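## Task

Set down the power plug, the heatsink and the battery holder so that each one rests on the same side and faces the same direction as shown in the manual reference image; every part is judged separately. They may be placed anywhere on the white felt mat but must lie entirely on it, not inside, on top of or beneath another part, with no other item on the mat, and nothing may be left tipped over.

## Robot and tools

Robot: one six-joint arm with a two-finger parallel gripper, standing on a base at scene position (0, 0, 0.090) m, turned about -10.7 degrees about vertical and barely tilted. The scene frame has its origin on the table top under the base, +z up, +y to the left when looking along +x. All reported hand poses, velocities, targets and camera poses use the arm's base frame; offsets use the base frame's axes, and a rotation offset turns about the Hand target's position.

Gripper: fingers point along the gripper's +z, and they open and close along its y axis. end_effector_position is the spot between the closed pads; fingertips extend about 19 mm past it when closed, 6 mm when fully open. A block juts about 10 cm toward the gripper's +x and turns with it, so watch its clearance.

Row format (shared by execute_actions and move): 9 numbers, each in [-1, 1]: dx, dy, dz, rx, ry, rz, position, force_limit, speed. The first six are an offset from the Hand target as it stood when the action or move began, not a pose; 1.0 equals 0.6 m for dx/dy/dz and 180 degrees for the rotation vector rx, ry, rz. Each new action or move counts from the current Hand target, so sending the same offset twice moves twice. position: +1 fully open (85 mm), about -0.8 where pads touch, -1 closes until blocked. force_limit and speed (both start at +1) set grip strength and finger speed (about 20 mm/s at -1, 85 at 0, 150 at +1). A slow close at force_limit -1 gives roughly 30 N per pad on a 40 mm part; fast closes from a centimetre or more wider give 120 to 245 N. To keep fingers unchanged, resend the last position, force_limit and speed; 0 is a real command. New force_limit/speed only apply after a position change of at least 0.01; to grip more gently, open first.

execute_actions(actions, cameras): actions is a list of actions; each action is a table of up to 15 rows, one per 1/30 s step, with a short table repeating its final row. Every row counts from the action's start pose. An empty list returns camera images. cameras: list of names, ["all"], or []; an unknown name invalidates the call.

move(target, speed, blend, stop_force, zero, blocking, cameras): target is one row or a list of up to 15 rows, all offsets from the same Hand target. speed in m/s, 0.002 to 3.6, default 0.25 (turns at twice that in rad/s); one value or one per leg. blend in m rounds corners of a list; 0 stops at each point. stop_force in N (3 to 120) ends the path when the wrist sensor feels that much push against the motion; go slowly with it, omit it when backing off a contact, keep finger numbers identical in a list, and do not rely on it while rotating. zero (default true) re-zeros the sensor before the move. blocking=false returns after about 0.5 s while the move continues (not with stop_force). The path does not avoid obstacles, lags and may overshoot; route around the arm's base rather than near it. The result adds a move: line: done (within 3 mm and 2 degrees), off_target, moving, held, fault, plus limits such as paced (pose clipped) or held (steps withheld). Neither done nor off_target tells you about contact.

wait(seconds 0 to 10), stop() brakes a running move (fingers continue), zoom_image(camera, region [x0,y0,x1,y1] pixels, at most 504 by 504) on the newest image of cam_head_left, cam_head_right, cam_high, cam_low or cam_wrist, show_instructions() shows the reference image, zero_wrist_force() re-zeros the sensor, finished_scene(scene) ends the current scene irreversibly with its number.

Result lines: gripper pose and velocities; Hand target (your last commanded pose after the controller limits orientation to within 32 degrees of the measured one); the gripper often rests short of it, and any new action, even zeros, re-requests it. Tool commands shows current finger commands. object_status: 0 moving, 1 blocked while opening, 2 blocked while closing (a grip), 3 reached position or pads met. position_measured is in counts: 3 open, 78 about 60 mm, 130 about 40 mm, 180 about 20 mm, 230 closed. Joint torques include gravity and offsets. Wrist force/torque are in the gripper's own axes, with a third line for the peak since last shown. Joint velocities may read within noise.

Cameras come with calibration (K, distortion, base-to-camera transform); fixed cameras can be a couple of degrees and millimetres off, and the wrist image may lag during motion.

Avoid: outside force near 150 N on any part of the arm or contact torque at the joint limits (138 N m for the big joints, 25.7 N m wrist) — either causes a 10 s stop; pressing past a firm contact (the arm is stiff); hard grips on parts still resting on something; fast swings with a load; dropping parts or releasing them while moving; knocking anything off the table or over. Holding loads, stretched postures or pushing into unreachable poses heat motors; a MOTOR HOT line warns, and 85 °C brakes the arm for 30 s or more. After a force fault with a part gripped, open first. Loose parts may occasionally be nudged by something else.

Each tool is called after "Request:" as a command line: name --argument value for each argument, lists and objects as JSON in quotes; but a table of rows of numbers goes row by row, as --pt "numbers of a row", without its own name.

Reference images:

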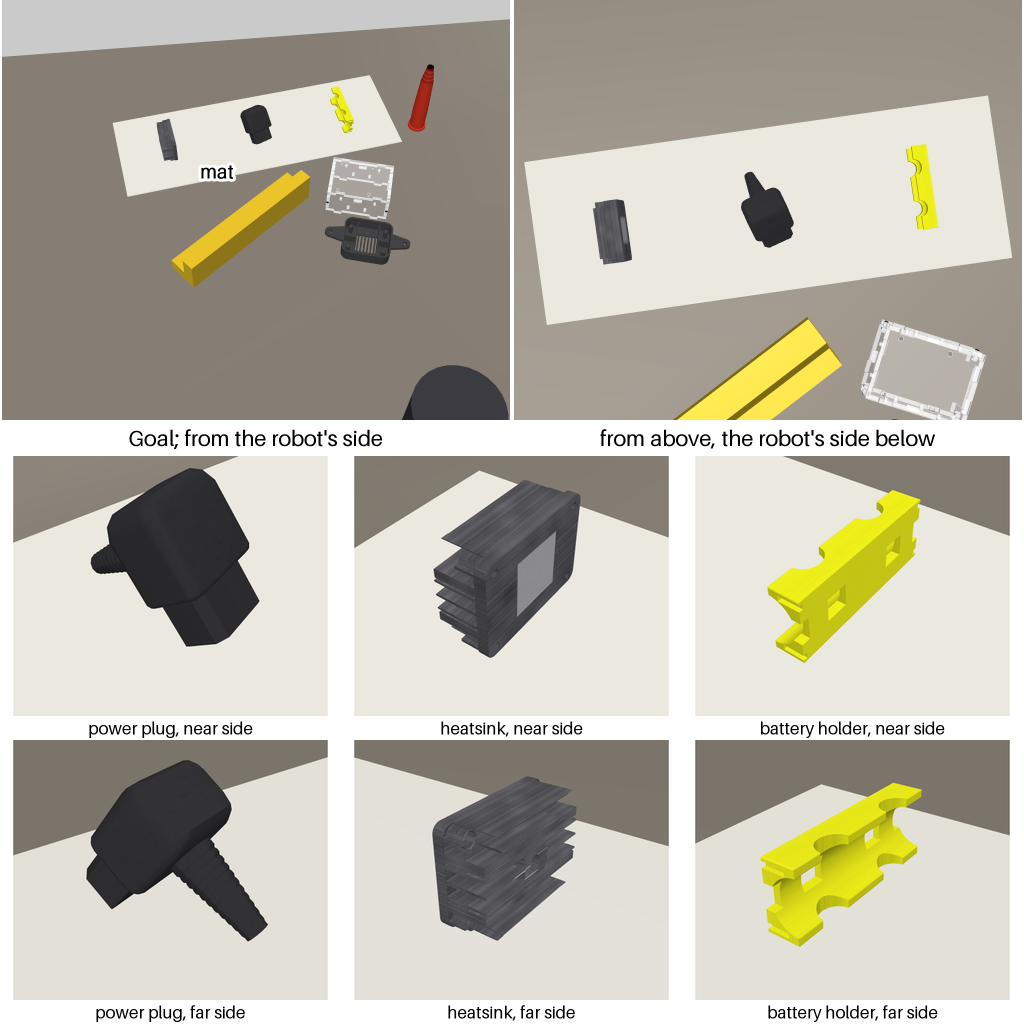

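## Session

Request:
execute_actions --actions '[]'

Request:
show_instructions

Scene clock: 0.00 s.
end_effector_position=(+0.2844, -0.2658, +0.1809) position_measured=3 object_status=3 end_effector_quat_wxyz=(-0.542, +0.168, +0.802, +0.184)
Joint positions: [-0.883 -1.026 1.457 -0.803 -1.897 -0.245]
Joint velocities: within noise
Joint torques (N m): no reading
Wrist force (N): no reading
Wrist torque (N m): no reading
Wrist force, peak (N): no reading
Hand target: +0.2844, -0.2658, +0.1809; -0.542, +0.168, +0.802, +0.184
Tool commands: gripper/position=+1.0 gripper/force_limit=+1.0 gripper/speed=+1.0
camera_calibration:
cam_wrist: T_world_to_cam=[[0.459865, 0.881804, 0.104623, 0.0922355], [0.614307, -0.23084, -0.754546, -0.0841458], [-0.641211, 0.41126, -0.647853, 0.535563], [0, 0, 0, 1]] pos_world=[0.352684, -0.321014, 0.273825]

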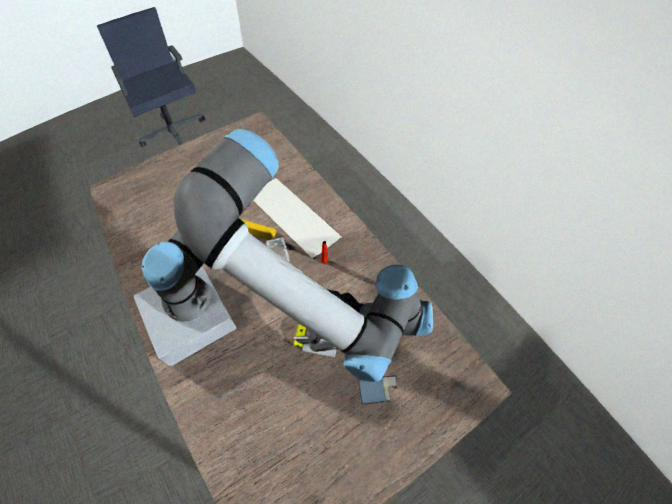

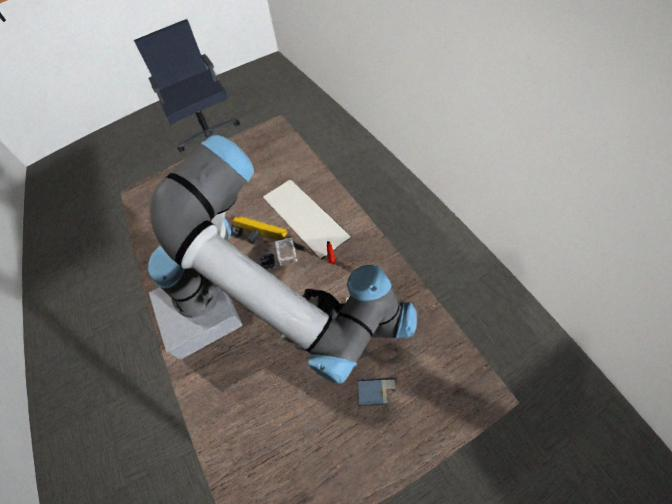

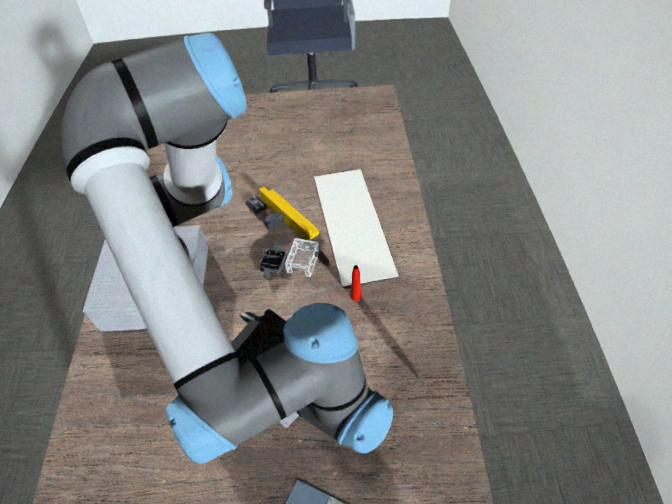

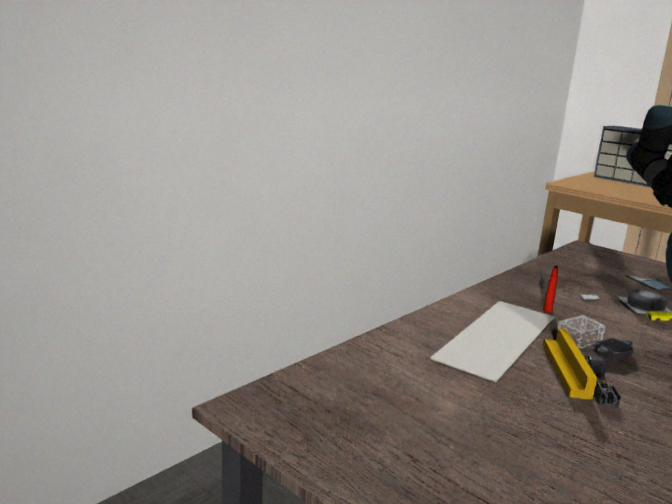

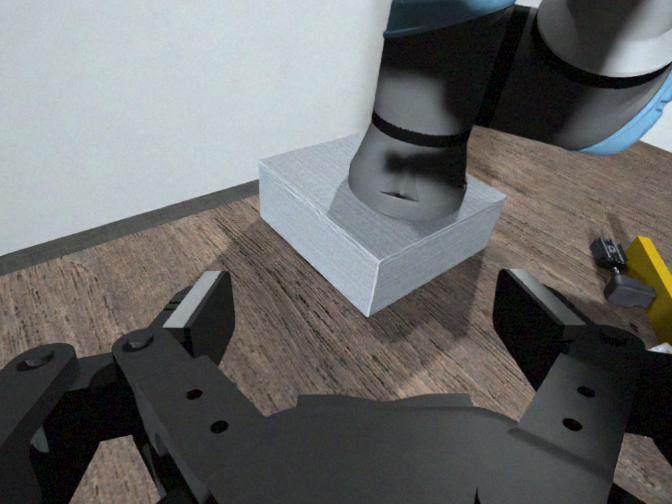

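Reference images for this scene: manual.

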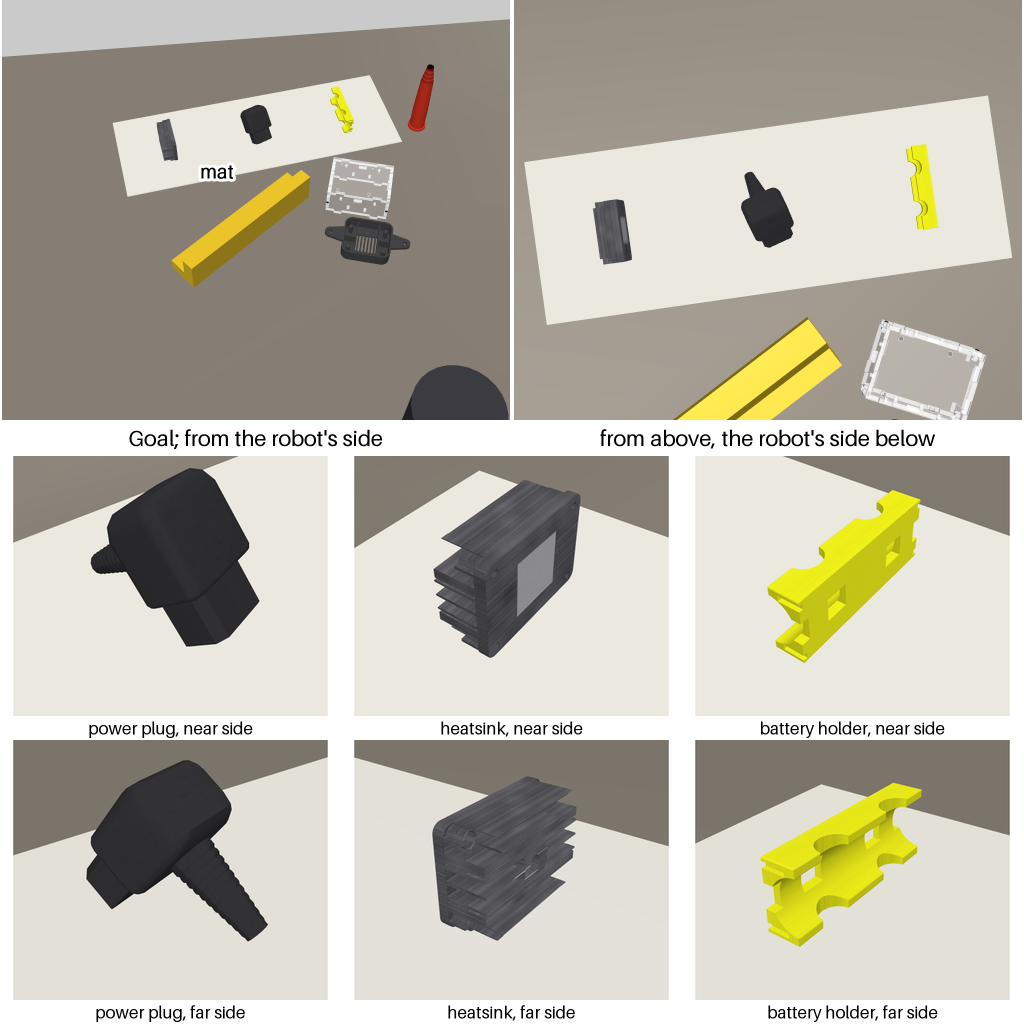

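Request:
move --target '[0.1352, 0.3597, 0.2368, -0.1003, -0.2599, 0.1310, 1, 1, 1]' --speed 0.4 --cameras '["all"]'

Scene clock: 23.13 s.
end_effector_position=(+0.3654, -0.0500, +0.3229) position_measured=3 object_status=3 end_effector_quat_wxyz=(-0.176, +0.000, +0.984, +0.001)
Joint positions: [-0.406 -1.686 1.657 -1.214 -1.707 -0.383]
Joint torques (N m): [4.36 -19.28 -32.87 -0.49 -1.46 -1.39]
Wrist force (N): [1.4 1.2 0.5]
Wrist torque (N m): [0.28 -0.49 -0.07]
Wrist force, peak (N): [2.3 3.2 -0.5]
Hand target: +0.3655, -0.0500, +0.3230; -0.176, +0.000, +0.984, +0.000
Off the commanded pose: 0.000 m, 0 deg.
move: done
camera_calibration:
cam_wrist: T_world_to_cam=[[-0.000833537, 0.999906, -0.013717, 0.0622594], [1, 0.000837551, 0.000286871, -0.350021], [0.000298333, -0.0137167, -0.999906, 0.448755], [0, 0, 0, 1]] pos_world=[0.349939, -0.0558049, 0.449668]

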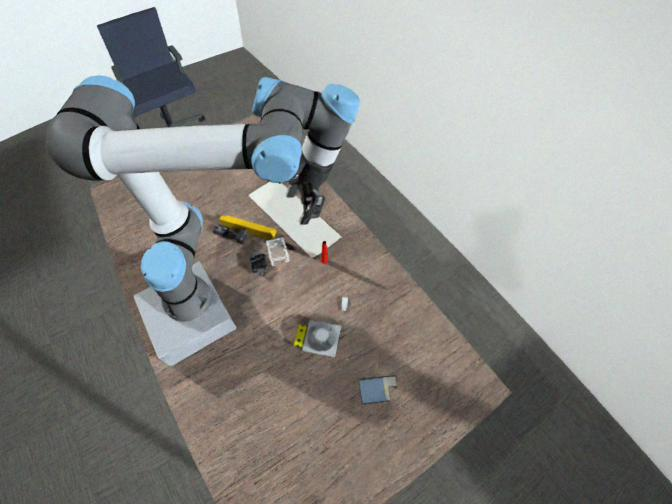

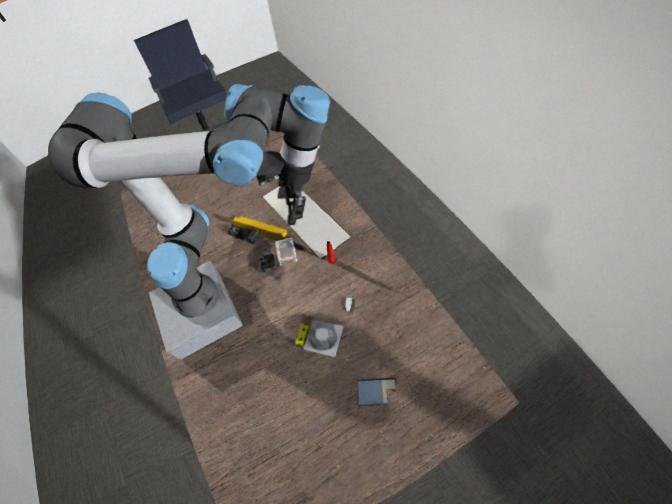

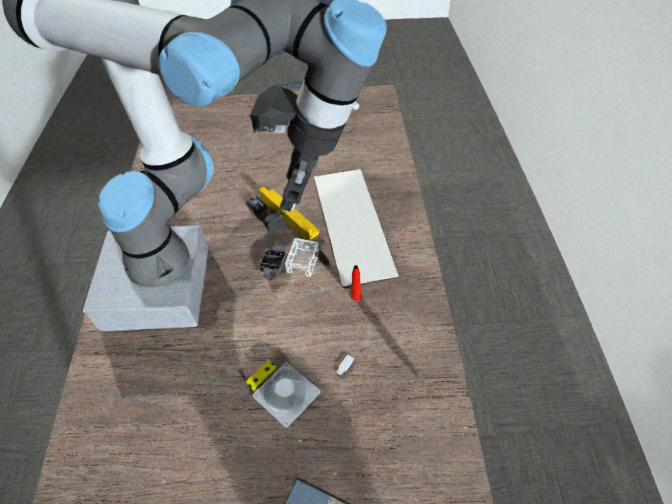

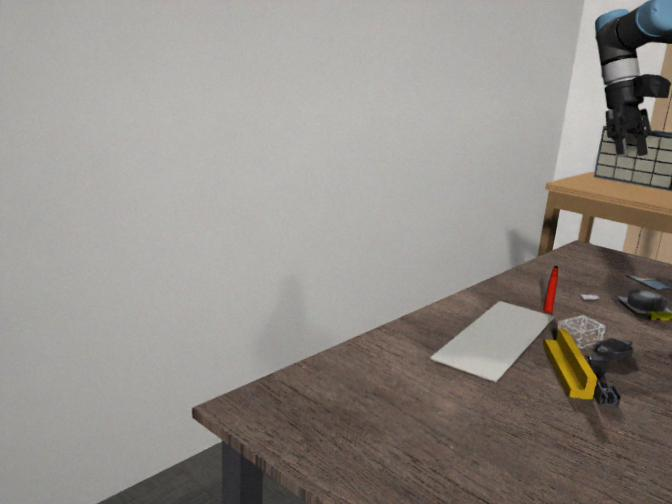

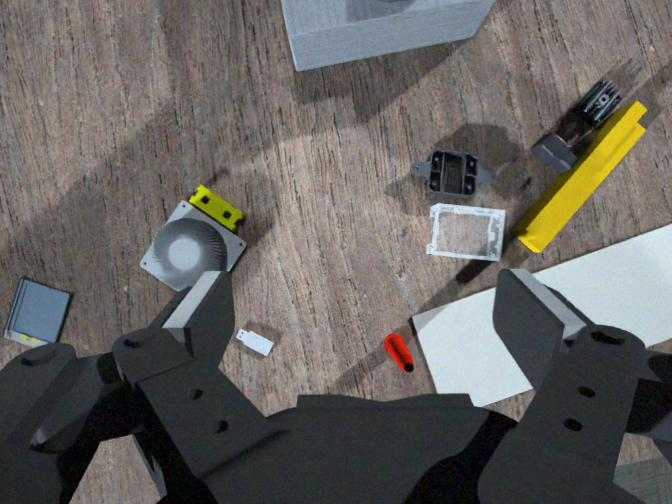

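Request:
zoom_image --camera "cam_wrist" --region '[400, 60, 672, 264]'

Request:
zoom_image --camera "cam_wrist" --region '[110, 150, 310, 380]'

Request:
zoom_image --camera "cam_low" --region '[530, 300, 672, 410]'

Scaled by 1.853 from the camera's 672x504 image, which has a finer 960x720 frame.

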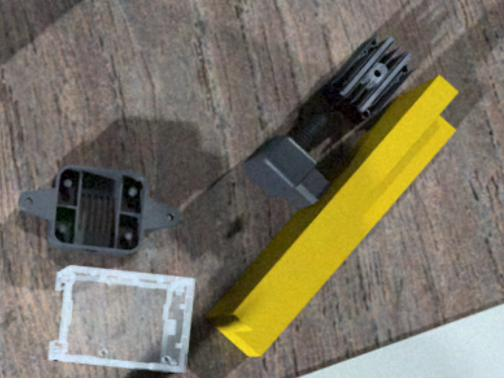

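Scaled by 2.191 from the camera's 672x504 image, which has a finer 960x720 frame.

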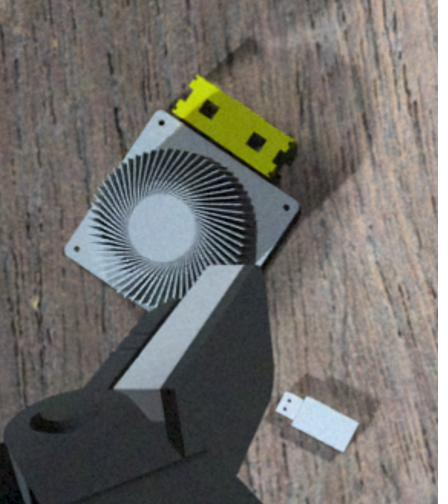

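Scaled by 3.549 from the camera's 672x504 image, which has a finer 960x720 frame.

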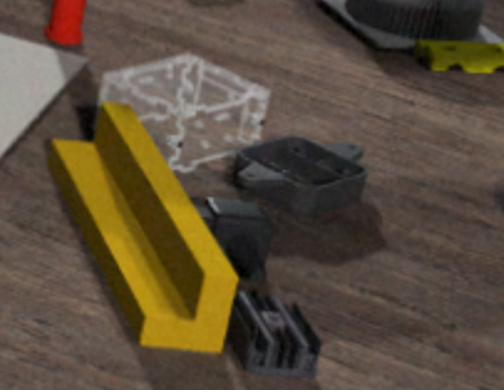

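Request:
move --target '[-0.2667, 0.5, -0.4165, 0, 0, 0, 1, 1, 1]' --speed 0.4 --cameras '["cam_wrist", "cam_low", "cam_high"]'

Request:
zoom_image --camera "cam_wrist" --region '[200, 100, 560, 340]'

Scene clock: 93.97 s.
end_effector_position=(+0.2055, +0.2499, +0.0732) position_measured=3 object_status=3 end_effector_quat_wxyz=(-0.176, +0.000, +0.984, +0.000)
Joint positions: [0.351 -1.673 2.326 -1.891 -1.451 0.331]
Joint torques (N m): [8.4 -11.81 -15.18 -3.67 1.18 0.81]
Wrist force (N): [0.9 0.8 0.5]
Wrist torque (N m): [0.18 -0.42 0.07]
Wrist force, peak (N): [1.2 3.6 3.0]
Hand target: +0.2055, +0.2500, +0.0731; -0.176, +0.000, +0.984, +0.000
Off the commanded pose: 0.000 m, 0 deg.
move: done
camera_calibration:
cam_wrist: T_world_to_cam=[[-0.00102925, 0.999903, -0.0139178, -0.241093], [0.999999, 0.0010361, 0.000484949, -0.190388], [0.000499322, -0.0139172, -0.999903, 0.20325], [0, 0, 0, 1]] pos_world=[0.190038, 0.244095, 0.199968]
Images, in order (width x height): cam_high 672x504, cam_low 672x504, cam_wrist 672x504.

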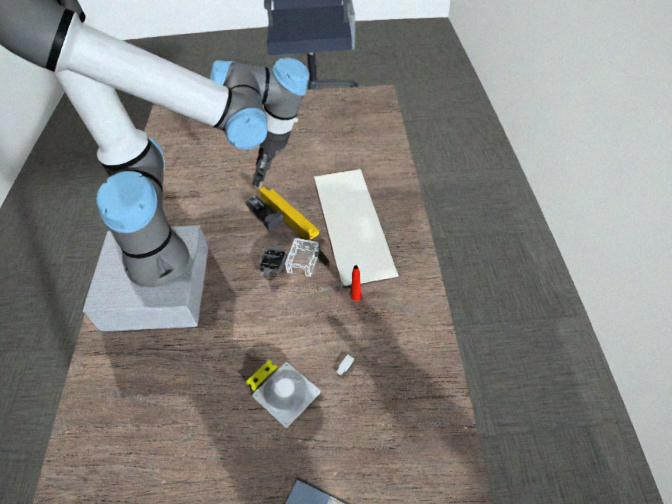

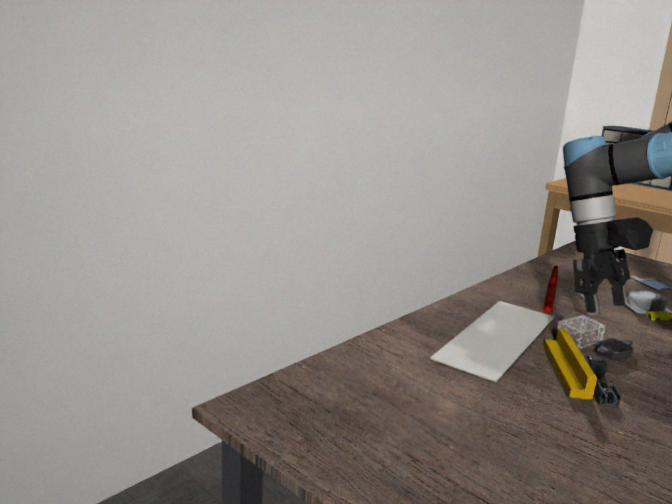

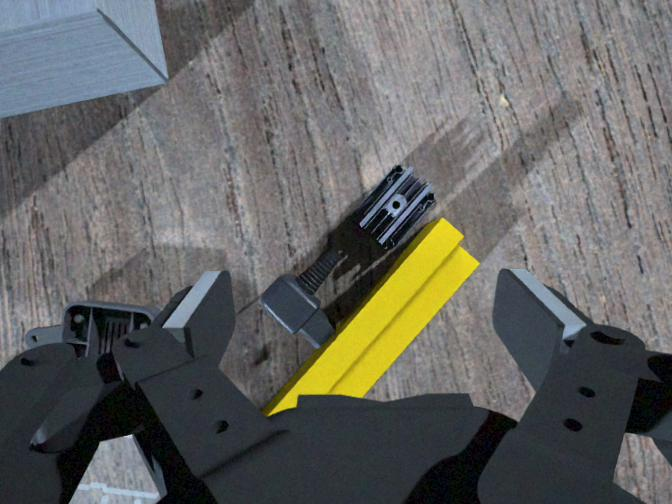

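Scaled by 1.400 from the camera's 672x504 image, which has a finer 960x720 frame.

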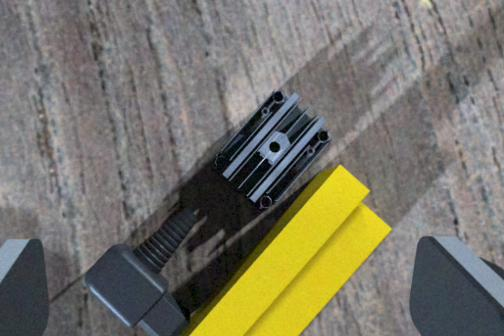

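Request:
zoom_image --camera "cam_low" --region '[540, 310, 640, 410]'

Request:
zoom_image --camera "cam_wrist" --region '[240, 140, 480, 360]'

Request:
zoom_image --camera "cam_high" --region '[230, 170, 340, 290]'

Scaled by 5.040 from the camera's 672x504 image, which has a finer 960x720 frame.

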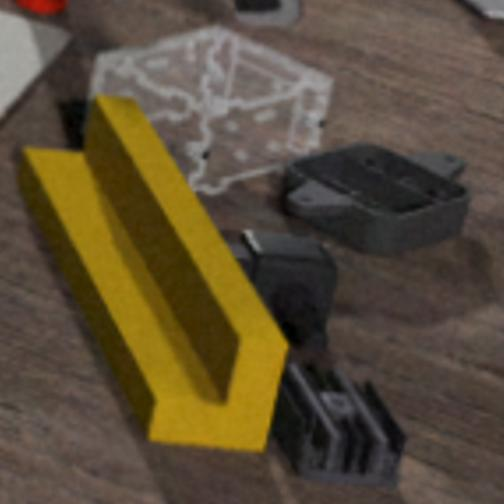

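Scaled by 2.100 from the camera's 672x504 image, which has a finer 960x720 frame.

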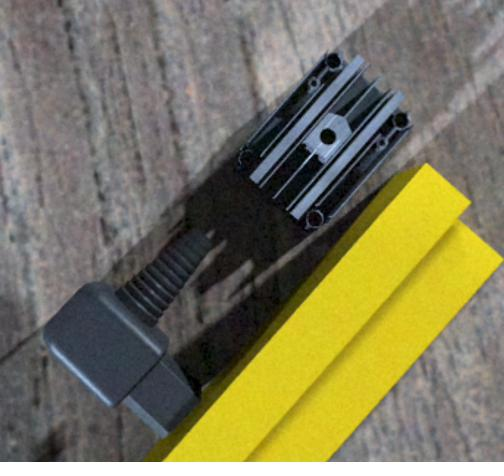

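Scaled by 4.200 from the camera's 672x504 image, which has a finer 960x720 frame.

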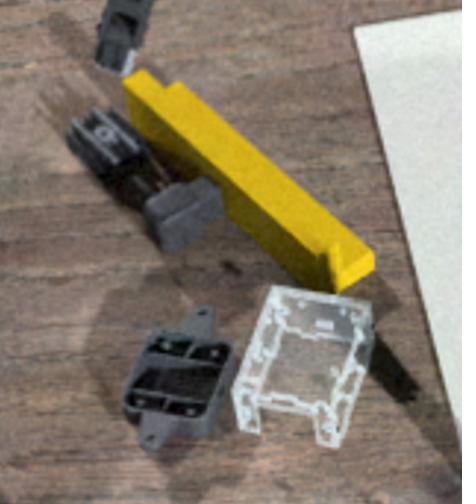

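Request:
zoom_image --camera "cam_wrist" --region '[345, 155, 450, 260]'

Request:
zoom_image --camera "cam_wrist" --region '[250, 235, 355, 360]'

Request:
zoom_image --camera "cam_low" --region '[580, 345, 630, 410]'

Scaled by 4.800 from the camera's 672x504 image, which has a finer 960x720 frame.

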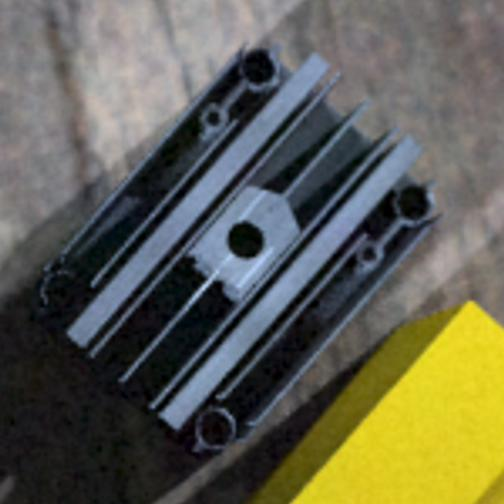

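Scaled by 4.032 from the camera's 672x504 image, which has a finer 960x720 frame.

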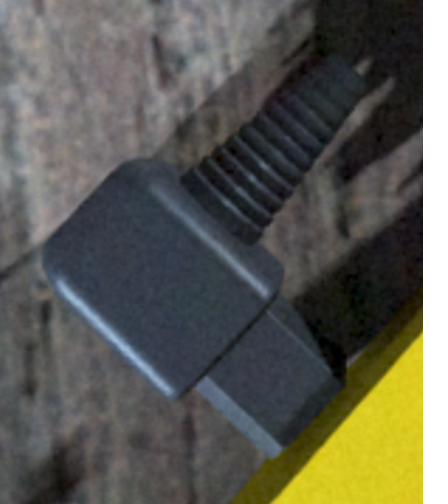

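Scaled by 7.754 from the camera's 672x504 image, which has a finer 960x720 frame.

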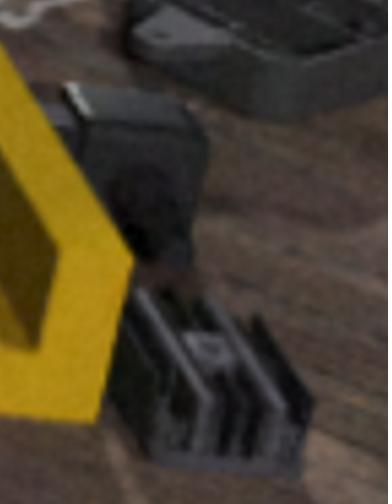

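Request:
show_instructions

Reference images for this scene: manual.

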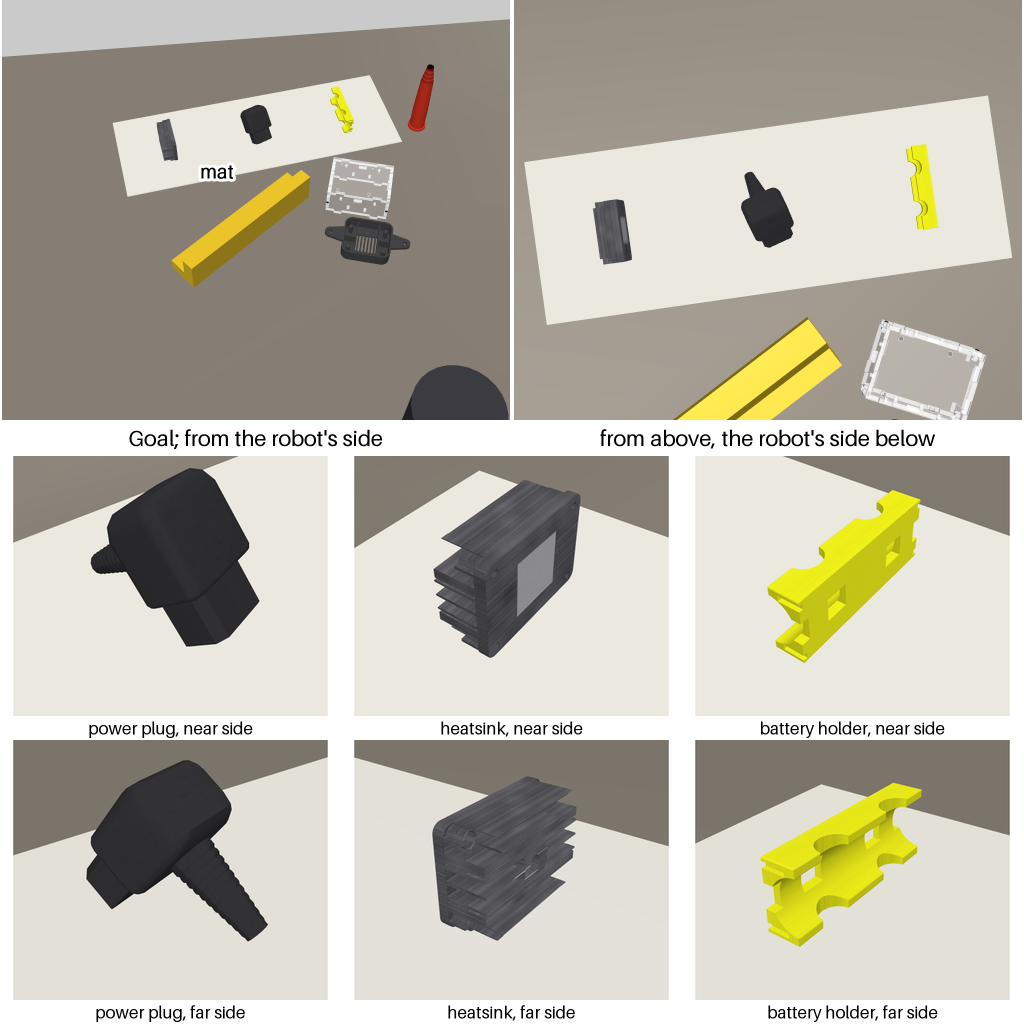

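Request:
move --target '[-0.0767, 0.05, -0.122, -0.1321, -0.0553, -0.7383, 0.5, -1, -1]' --speed 0.5 --cameras '["cam_wrist", "cam_low"]'

Request:
zoom_image --camera "cam_wrist" --region '[210, 100, 490, 310]'

Scene clock: 452.73 s.
end_effector_position=(+0.1595, +0.2801, -0.0001) position_measured=66 object_status=3 end_effector_quat_wxyz=(+0.001, +0.923, +0.386, +0.000)
Joint positions: [0.628 -1.612 2.614 -2.572 -1.572 2.977]
Joint torques (N m): [-5.52 -22.16 -4.92 -0.75 1.19 1.17]
Wrist force (N): [1.1 0.6 1.0]
Wrist torque (N m): [0.25 -0.52 -0.04]
Wrist force, peak (N): [0.6 1.7 0.6]
Hand target: +0.1595, +0.2800, -0.0001; +0.001, +0.923, +0.386, +0.000
Off the commanded pose: 0.000 m, 0 deg.
move: done
camera_calibration:
cam_wrist: T_world_to_cam=[[0.70915, -0.704937, -0.0130635, 0.0918467], [-0.657917, -0.668283, 0.347194, 0.307586], [-0.25348, -0.237618, -0.937702, 0.233677], [0, 0, 0, 1]] pos_world=[0.196466, 0.325827, 0.113527]
Images, in order (width x height): cam_low 672x504, cam_wrist 672x504.

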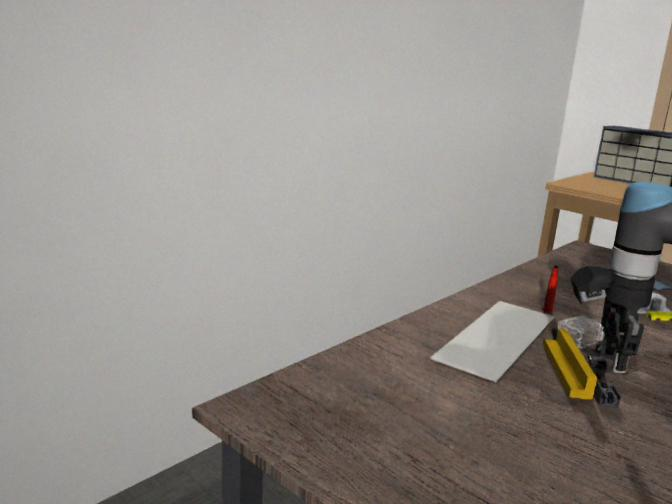

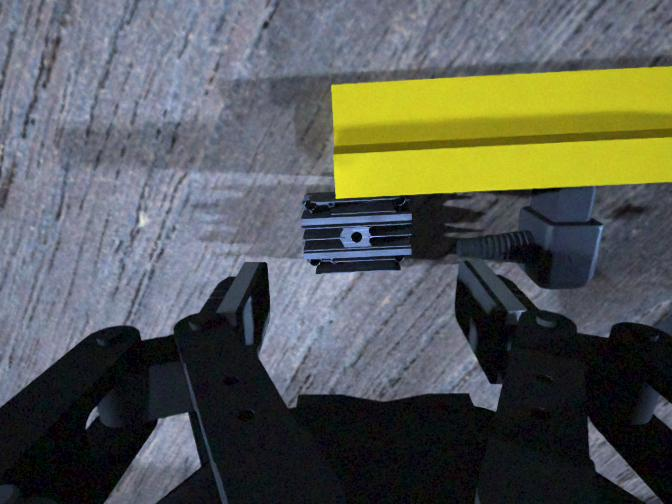

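Scaled by 1.800 from the camera's 672x504 image, which has a finer 960x720 frame.

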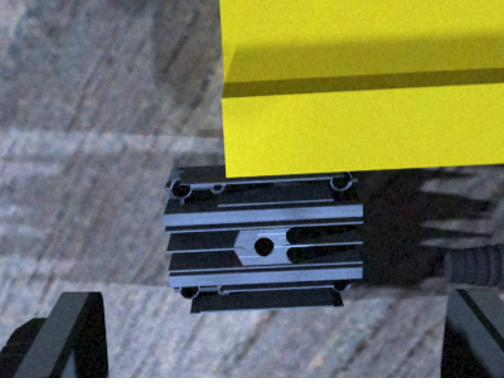

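Request:
move --pt "0.0007 -0.0052 0 0 0 0.0078 0.37 -1 -1" --pt "0.0007 -0.0052 -0.055 0 0 0.0078 0.37 -1 -1" --speed 0.12 --cameras '["cam_wrist", "cam_low"]'

Request:
zoom_image --camera "cam_wrist" --region '[210, 150, 490, 360]'

Request:
zoom_image --camera "cam_low" --region '[560, 300, 660, 415]'

Scene clock: 499.90 s.
end_effector_position=(+0.1598, +0.2768, -0.0331) position_measured=82 object_status=3 end_effector_quat_wxyz=(+0.001, +0.918, +0.397, +0.000)
Joint positions: [0.618 -1.478 2.652 -2.745 -1.572 2.943]
Joint torques (N m): [9.73 -9.65 -20.93 -4.58 -1.11 1.28]
Wrist force (N): [0.4 0.6 1.3]
Wrist torque (N m): [0.22 -0.37 -0.03]
Wrist force, peak (N): [0.4 0.3 2.8]
Hand target: +0.1599, +0.2769, -0.0331; +0.001, +0.918, +0.397, +0.000
Off the commanded pose: 0.000 m, 0 deg.
move: done
camera_calibration:
cam_wrist: T_world_to_cam=[[0.726003, -0.687567, -0.0131328, 0.0814087], [-0.641453, -0.683948, 0.347496, 0.318749], [-0.247909, -0.243859, -0.937589, 0.202778], [0, 0, 0, 1]] pos_world=[0.19563, 0.323431, 0.0804278]
Images, in order (width x height): cam_low 672x504, cam_wrist 672x504.

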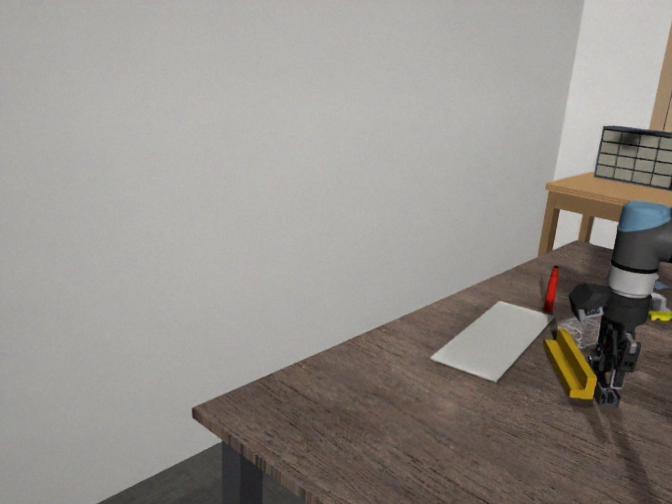

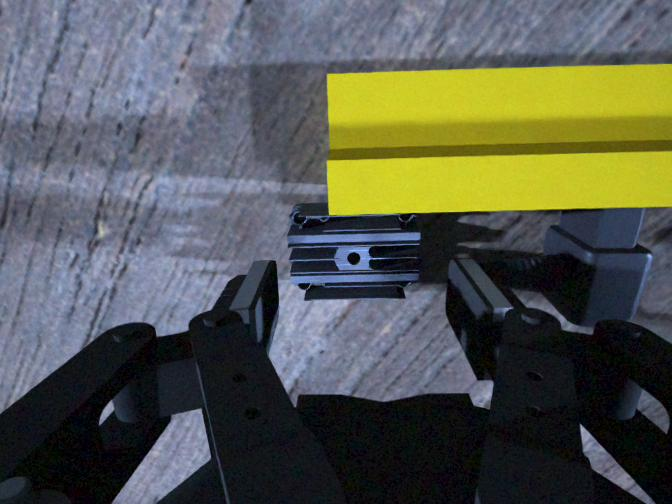

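Scaled by 1.800 from the camera's 672x504 image, which has a finer 960x720 frame.

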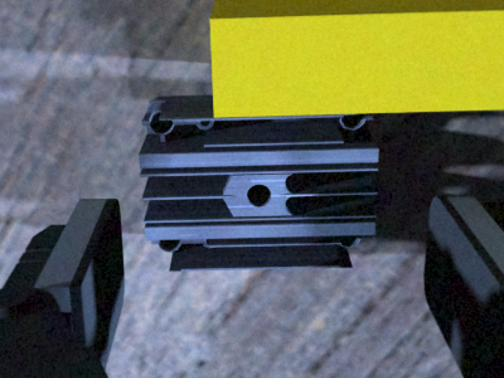

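Scaled by 4.383 from the camera's 672x504 image, which has a finer 960x720 frame.

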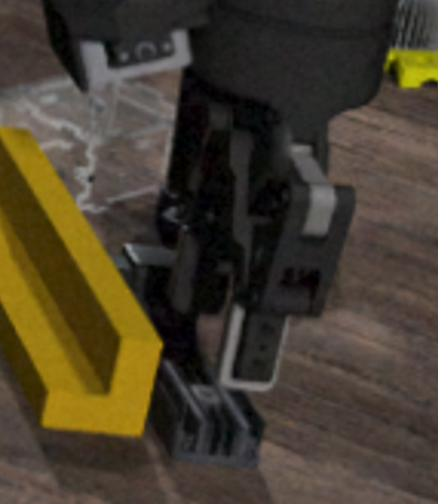

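Request:
move --pt "-0.0017 0.0038 0 -0.0810 0.0761 0 0.43 -1 -1" --pt "-0.0017 0.0038 -0.02 -0.0810 0.0761 0 0.43 -1 -1" --speed 0.12 --cameras '["cam_wrist", "cam_low"]'

Request:
zoom_image --camera "cam_wrist" --region '[210, 130, 490, 340]'

Request:
zoom_image --camera "cam_low" --region '[560, 300, 660, 415]'

Scene clock: 596.77 s.
end_effector_position=(+0.1588, +0.2791, -0.0452) position_measured=75 object_status=3 end_effector_quat_wxyz=(+0.070, +0.904, +0.391, -0.159) end_effector_velocity=(-0.001, -0.001, +0.001) end_effector_angular_velocity=(-0.002, +0.002, +0.001)
Joint positions: [0.67 -1.324 2.397 -2.298 -1.622 3.004]
Joint velocities: [0 -0.003 0 0.005 0 0]
Joint torques (N m): [-5.04 -32.31 -8.53 0.49 1.21 -1.23]
Wrist force (N): [0.6 1.1 0.9]
Wrist torque (N m): [0.27 -0.38 -0.23]
Wrist force, peak (N): [0.7 1.1 1.6]
Hand target: +0.1589, +0.2792, -0.0451; +0.070, +0.904, +0.391, -0.159
Off the commanded pose: 0.000 m, 0 deg.
move: done
camera_calibration:
cam_wrist: T_world_to_cam=[[0.723085, -0.690673, -0.0109536, 0.0849374], [-0.521431, -0.556164, 0.647141, 0.282748], [-0.453054, -0.462226, -0.762292, 0.293254], [0, 0, 0, 1]] pos_world=[0.218876, 0.351468, 0.0414975]
Images, in order (width x height): cam_low 672x504, cam_wrist 672x504.

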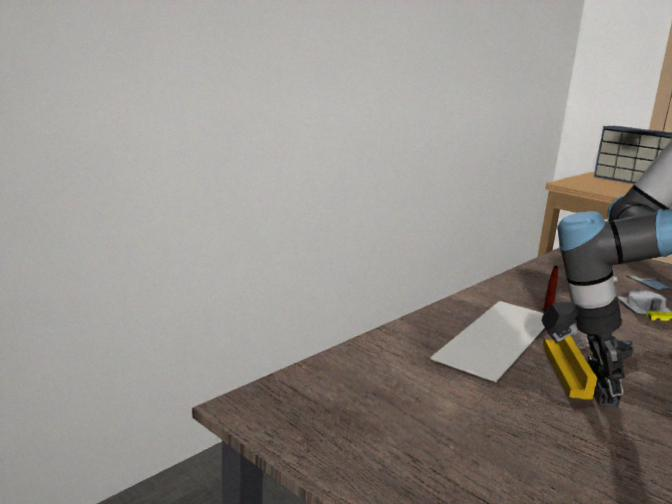

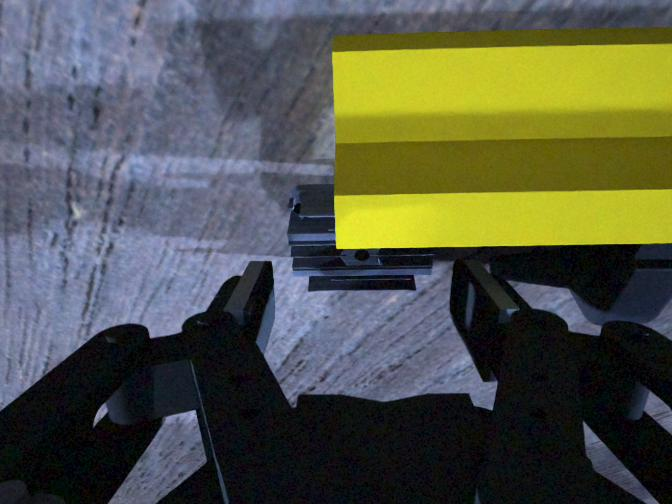

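Scaled by 1.800 from the camera's 672x504 image, which has a finer 960x720 frame.

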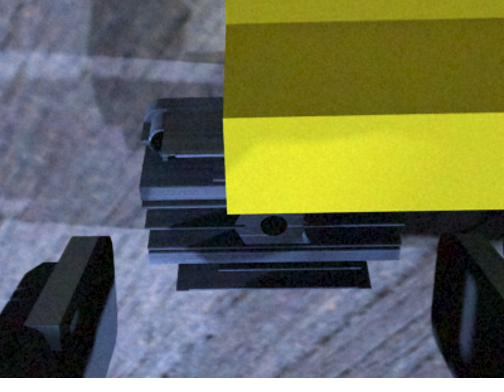

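Scaled by 4.383 from the camera's 672x504 image, which has a finer 960x720 frame.

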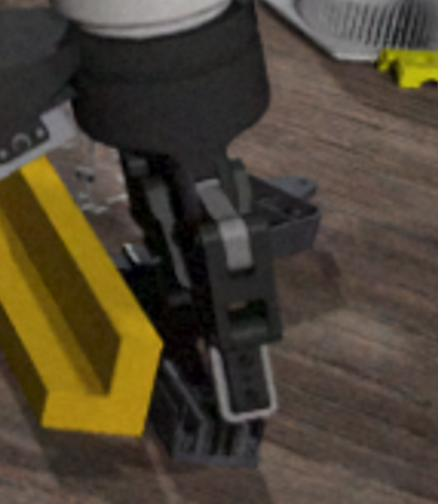

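Request:
move --target '[0, 0, -0.0337, 0, 0, 0, 0.43, -1, -1]' --speed 0.03 --stop_force 5

Request:
move --target '[0, 0, 0, 0, 0, 0, -1, -1, -1]' --speed 0.03 --cameras '["cam_wrist", "cam_low"]'

Scene clock: 602.80 s.
end_effector_position=(+0.1589, +0.2792, -0.0653) position_measured=75 object_status=3 end_effector_quat_wxyz=(+0.070, +0.904, +0.391, -0.159)
Joint positions: [0.67 -1.261 2.407 -2.371 -1.622 3.004]
Joint torques (N m): [-3.53 -33.81 -19.43 0.28 0.67 0.33]
Wrist force (N): [0.6 1.2 1.1]
Wrist torque (N m): [0.29 -0.40 -0.27]
Wrist force, peak (N): [0.8 1.0 1.5]
Hand target: +0.1589, +0.2792, -0.0653; +0.070, +0.904, +0.391, -0.159
Off the commanded pose: 0.000 m, 0 deg.
move: done

Scene clock: 603.57 s.
end_effector_position=(+0.1589, +0.2792, -0.0653) position_measured=102 object_status=2 end_effector_quat_wxyz=(+0.070, +0.904, +0.391, -0.159)
Joint positions: [0.67 -1.261 2.407 -2.371 -1.622 3.004]
Joint torques (N m): [-2.75 -26.56 -17.37 -0.32 0.49 0.36]
Wrist force (N): [-8.3 0.7 -14.4]
Wrist torque (N m): [0.08 -0.13 -0.30]
Wrist force, peak (N): [-8.4 1.0 -15.2]
Hand target: +0.1589, +0.2792, -0.0653; +0.070, +0.904, +0.391, -0.159
Off the commanded pose: 0.000 m, 0 deg.
move: done
camera_calibration:
cam_wrist: T_world_to_cam=[[0.723085, -0.690672, -0.0109533, 0.084786], [-0.52146, -0.556194, 0.647092, 0.295829], [-0.45302, -0.462191, -0.762334, 0.277959], [0, 0, 0, 1]] pos_world=[0.218876, 0.351568, 0.0213974]
Images, in order (width x height): cam_low 672x504, cam_wrist 672x504.

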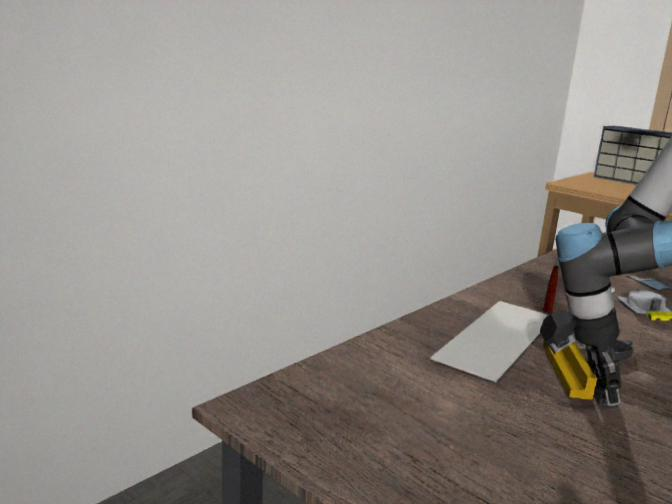

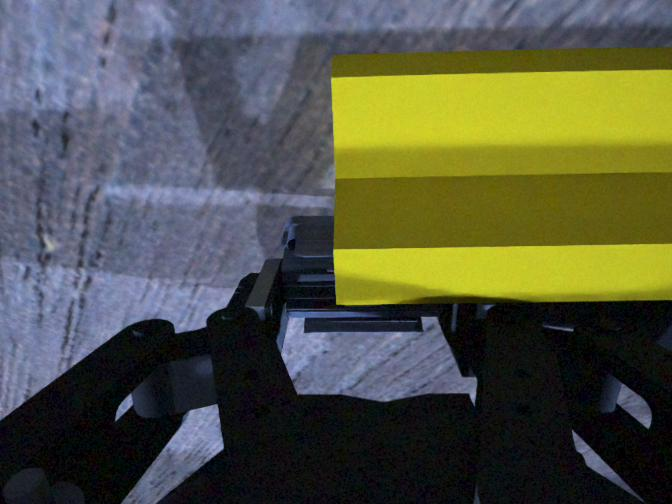

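Request:
move --target '[0, 0, 0.22, 0, 0, 0, -1, -1, -1]' --speed 0.12 --cameras '["cam_high", "cam_wrist", "cam_low"]'

Scene clock: 627.20 s.
end_effector_position=(+0.1589, +0.2792, +0.0667) position_measured=102 object_status=2 end_effector_quat_wxyz=(+0.070, +0.904, +0.391, -0.159)
Joint positions: [0.67 -1.606 2.282 -1.901 -1.622 3.004]
Joint torques (N m): [-2.89 -15.75 -8.49 -1.85 0.4 -1.23]
Wrist force (N): [0.7 1.0 1.6]
Wrist torque (N m): [0.23 -0.36 -0.21]
Wrist force, peak (N): [-8.4 1.1 -15.1]
Hand target: +0.1589, +0.2792, +0.0667; +0.070, +0.904, +0.391, -0.159
Off the commanded pose: 0.000 m, 0 deg.
move: done
camera_calibration:
cam_wrist: T_world_to_cam=[[0.723086, -0.690671, -0.0109491, 0.0862308], [-0.52151, -0.556243, 0.64701, 0.210454], [-0.452961, -0.462133, -0.762403, 0.378564], [0, 0, 0, 1]] pos_world=[0.218876, 0.351568, 0.153397]
Images, in order (width x height): cam_high 672x504, cam_low 672x504, cam_wrist 672x504.

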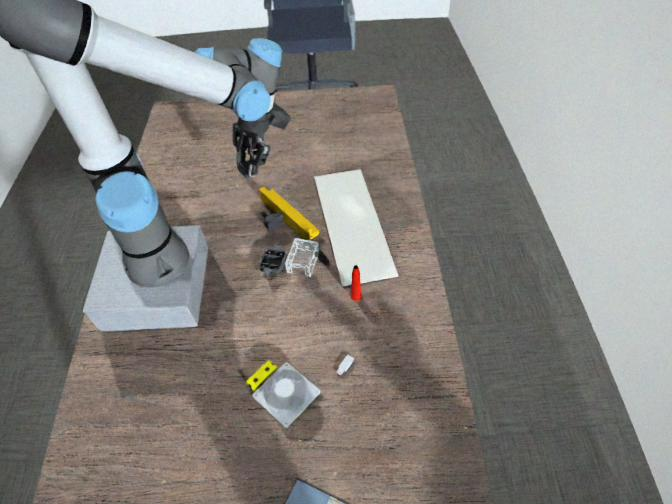

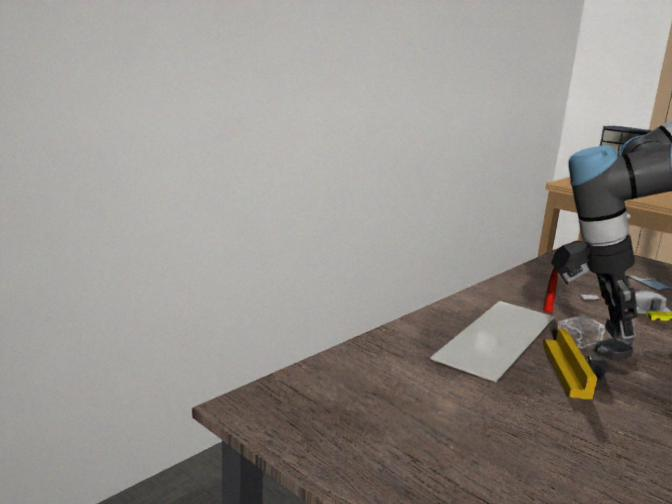

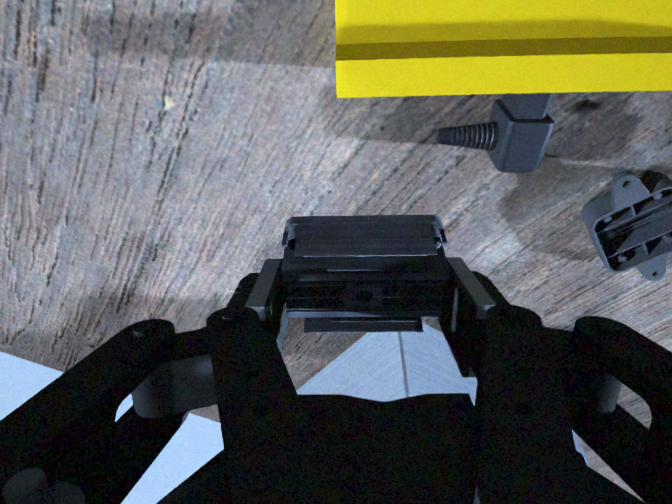

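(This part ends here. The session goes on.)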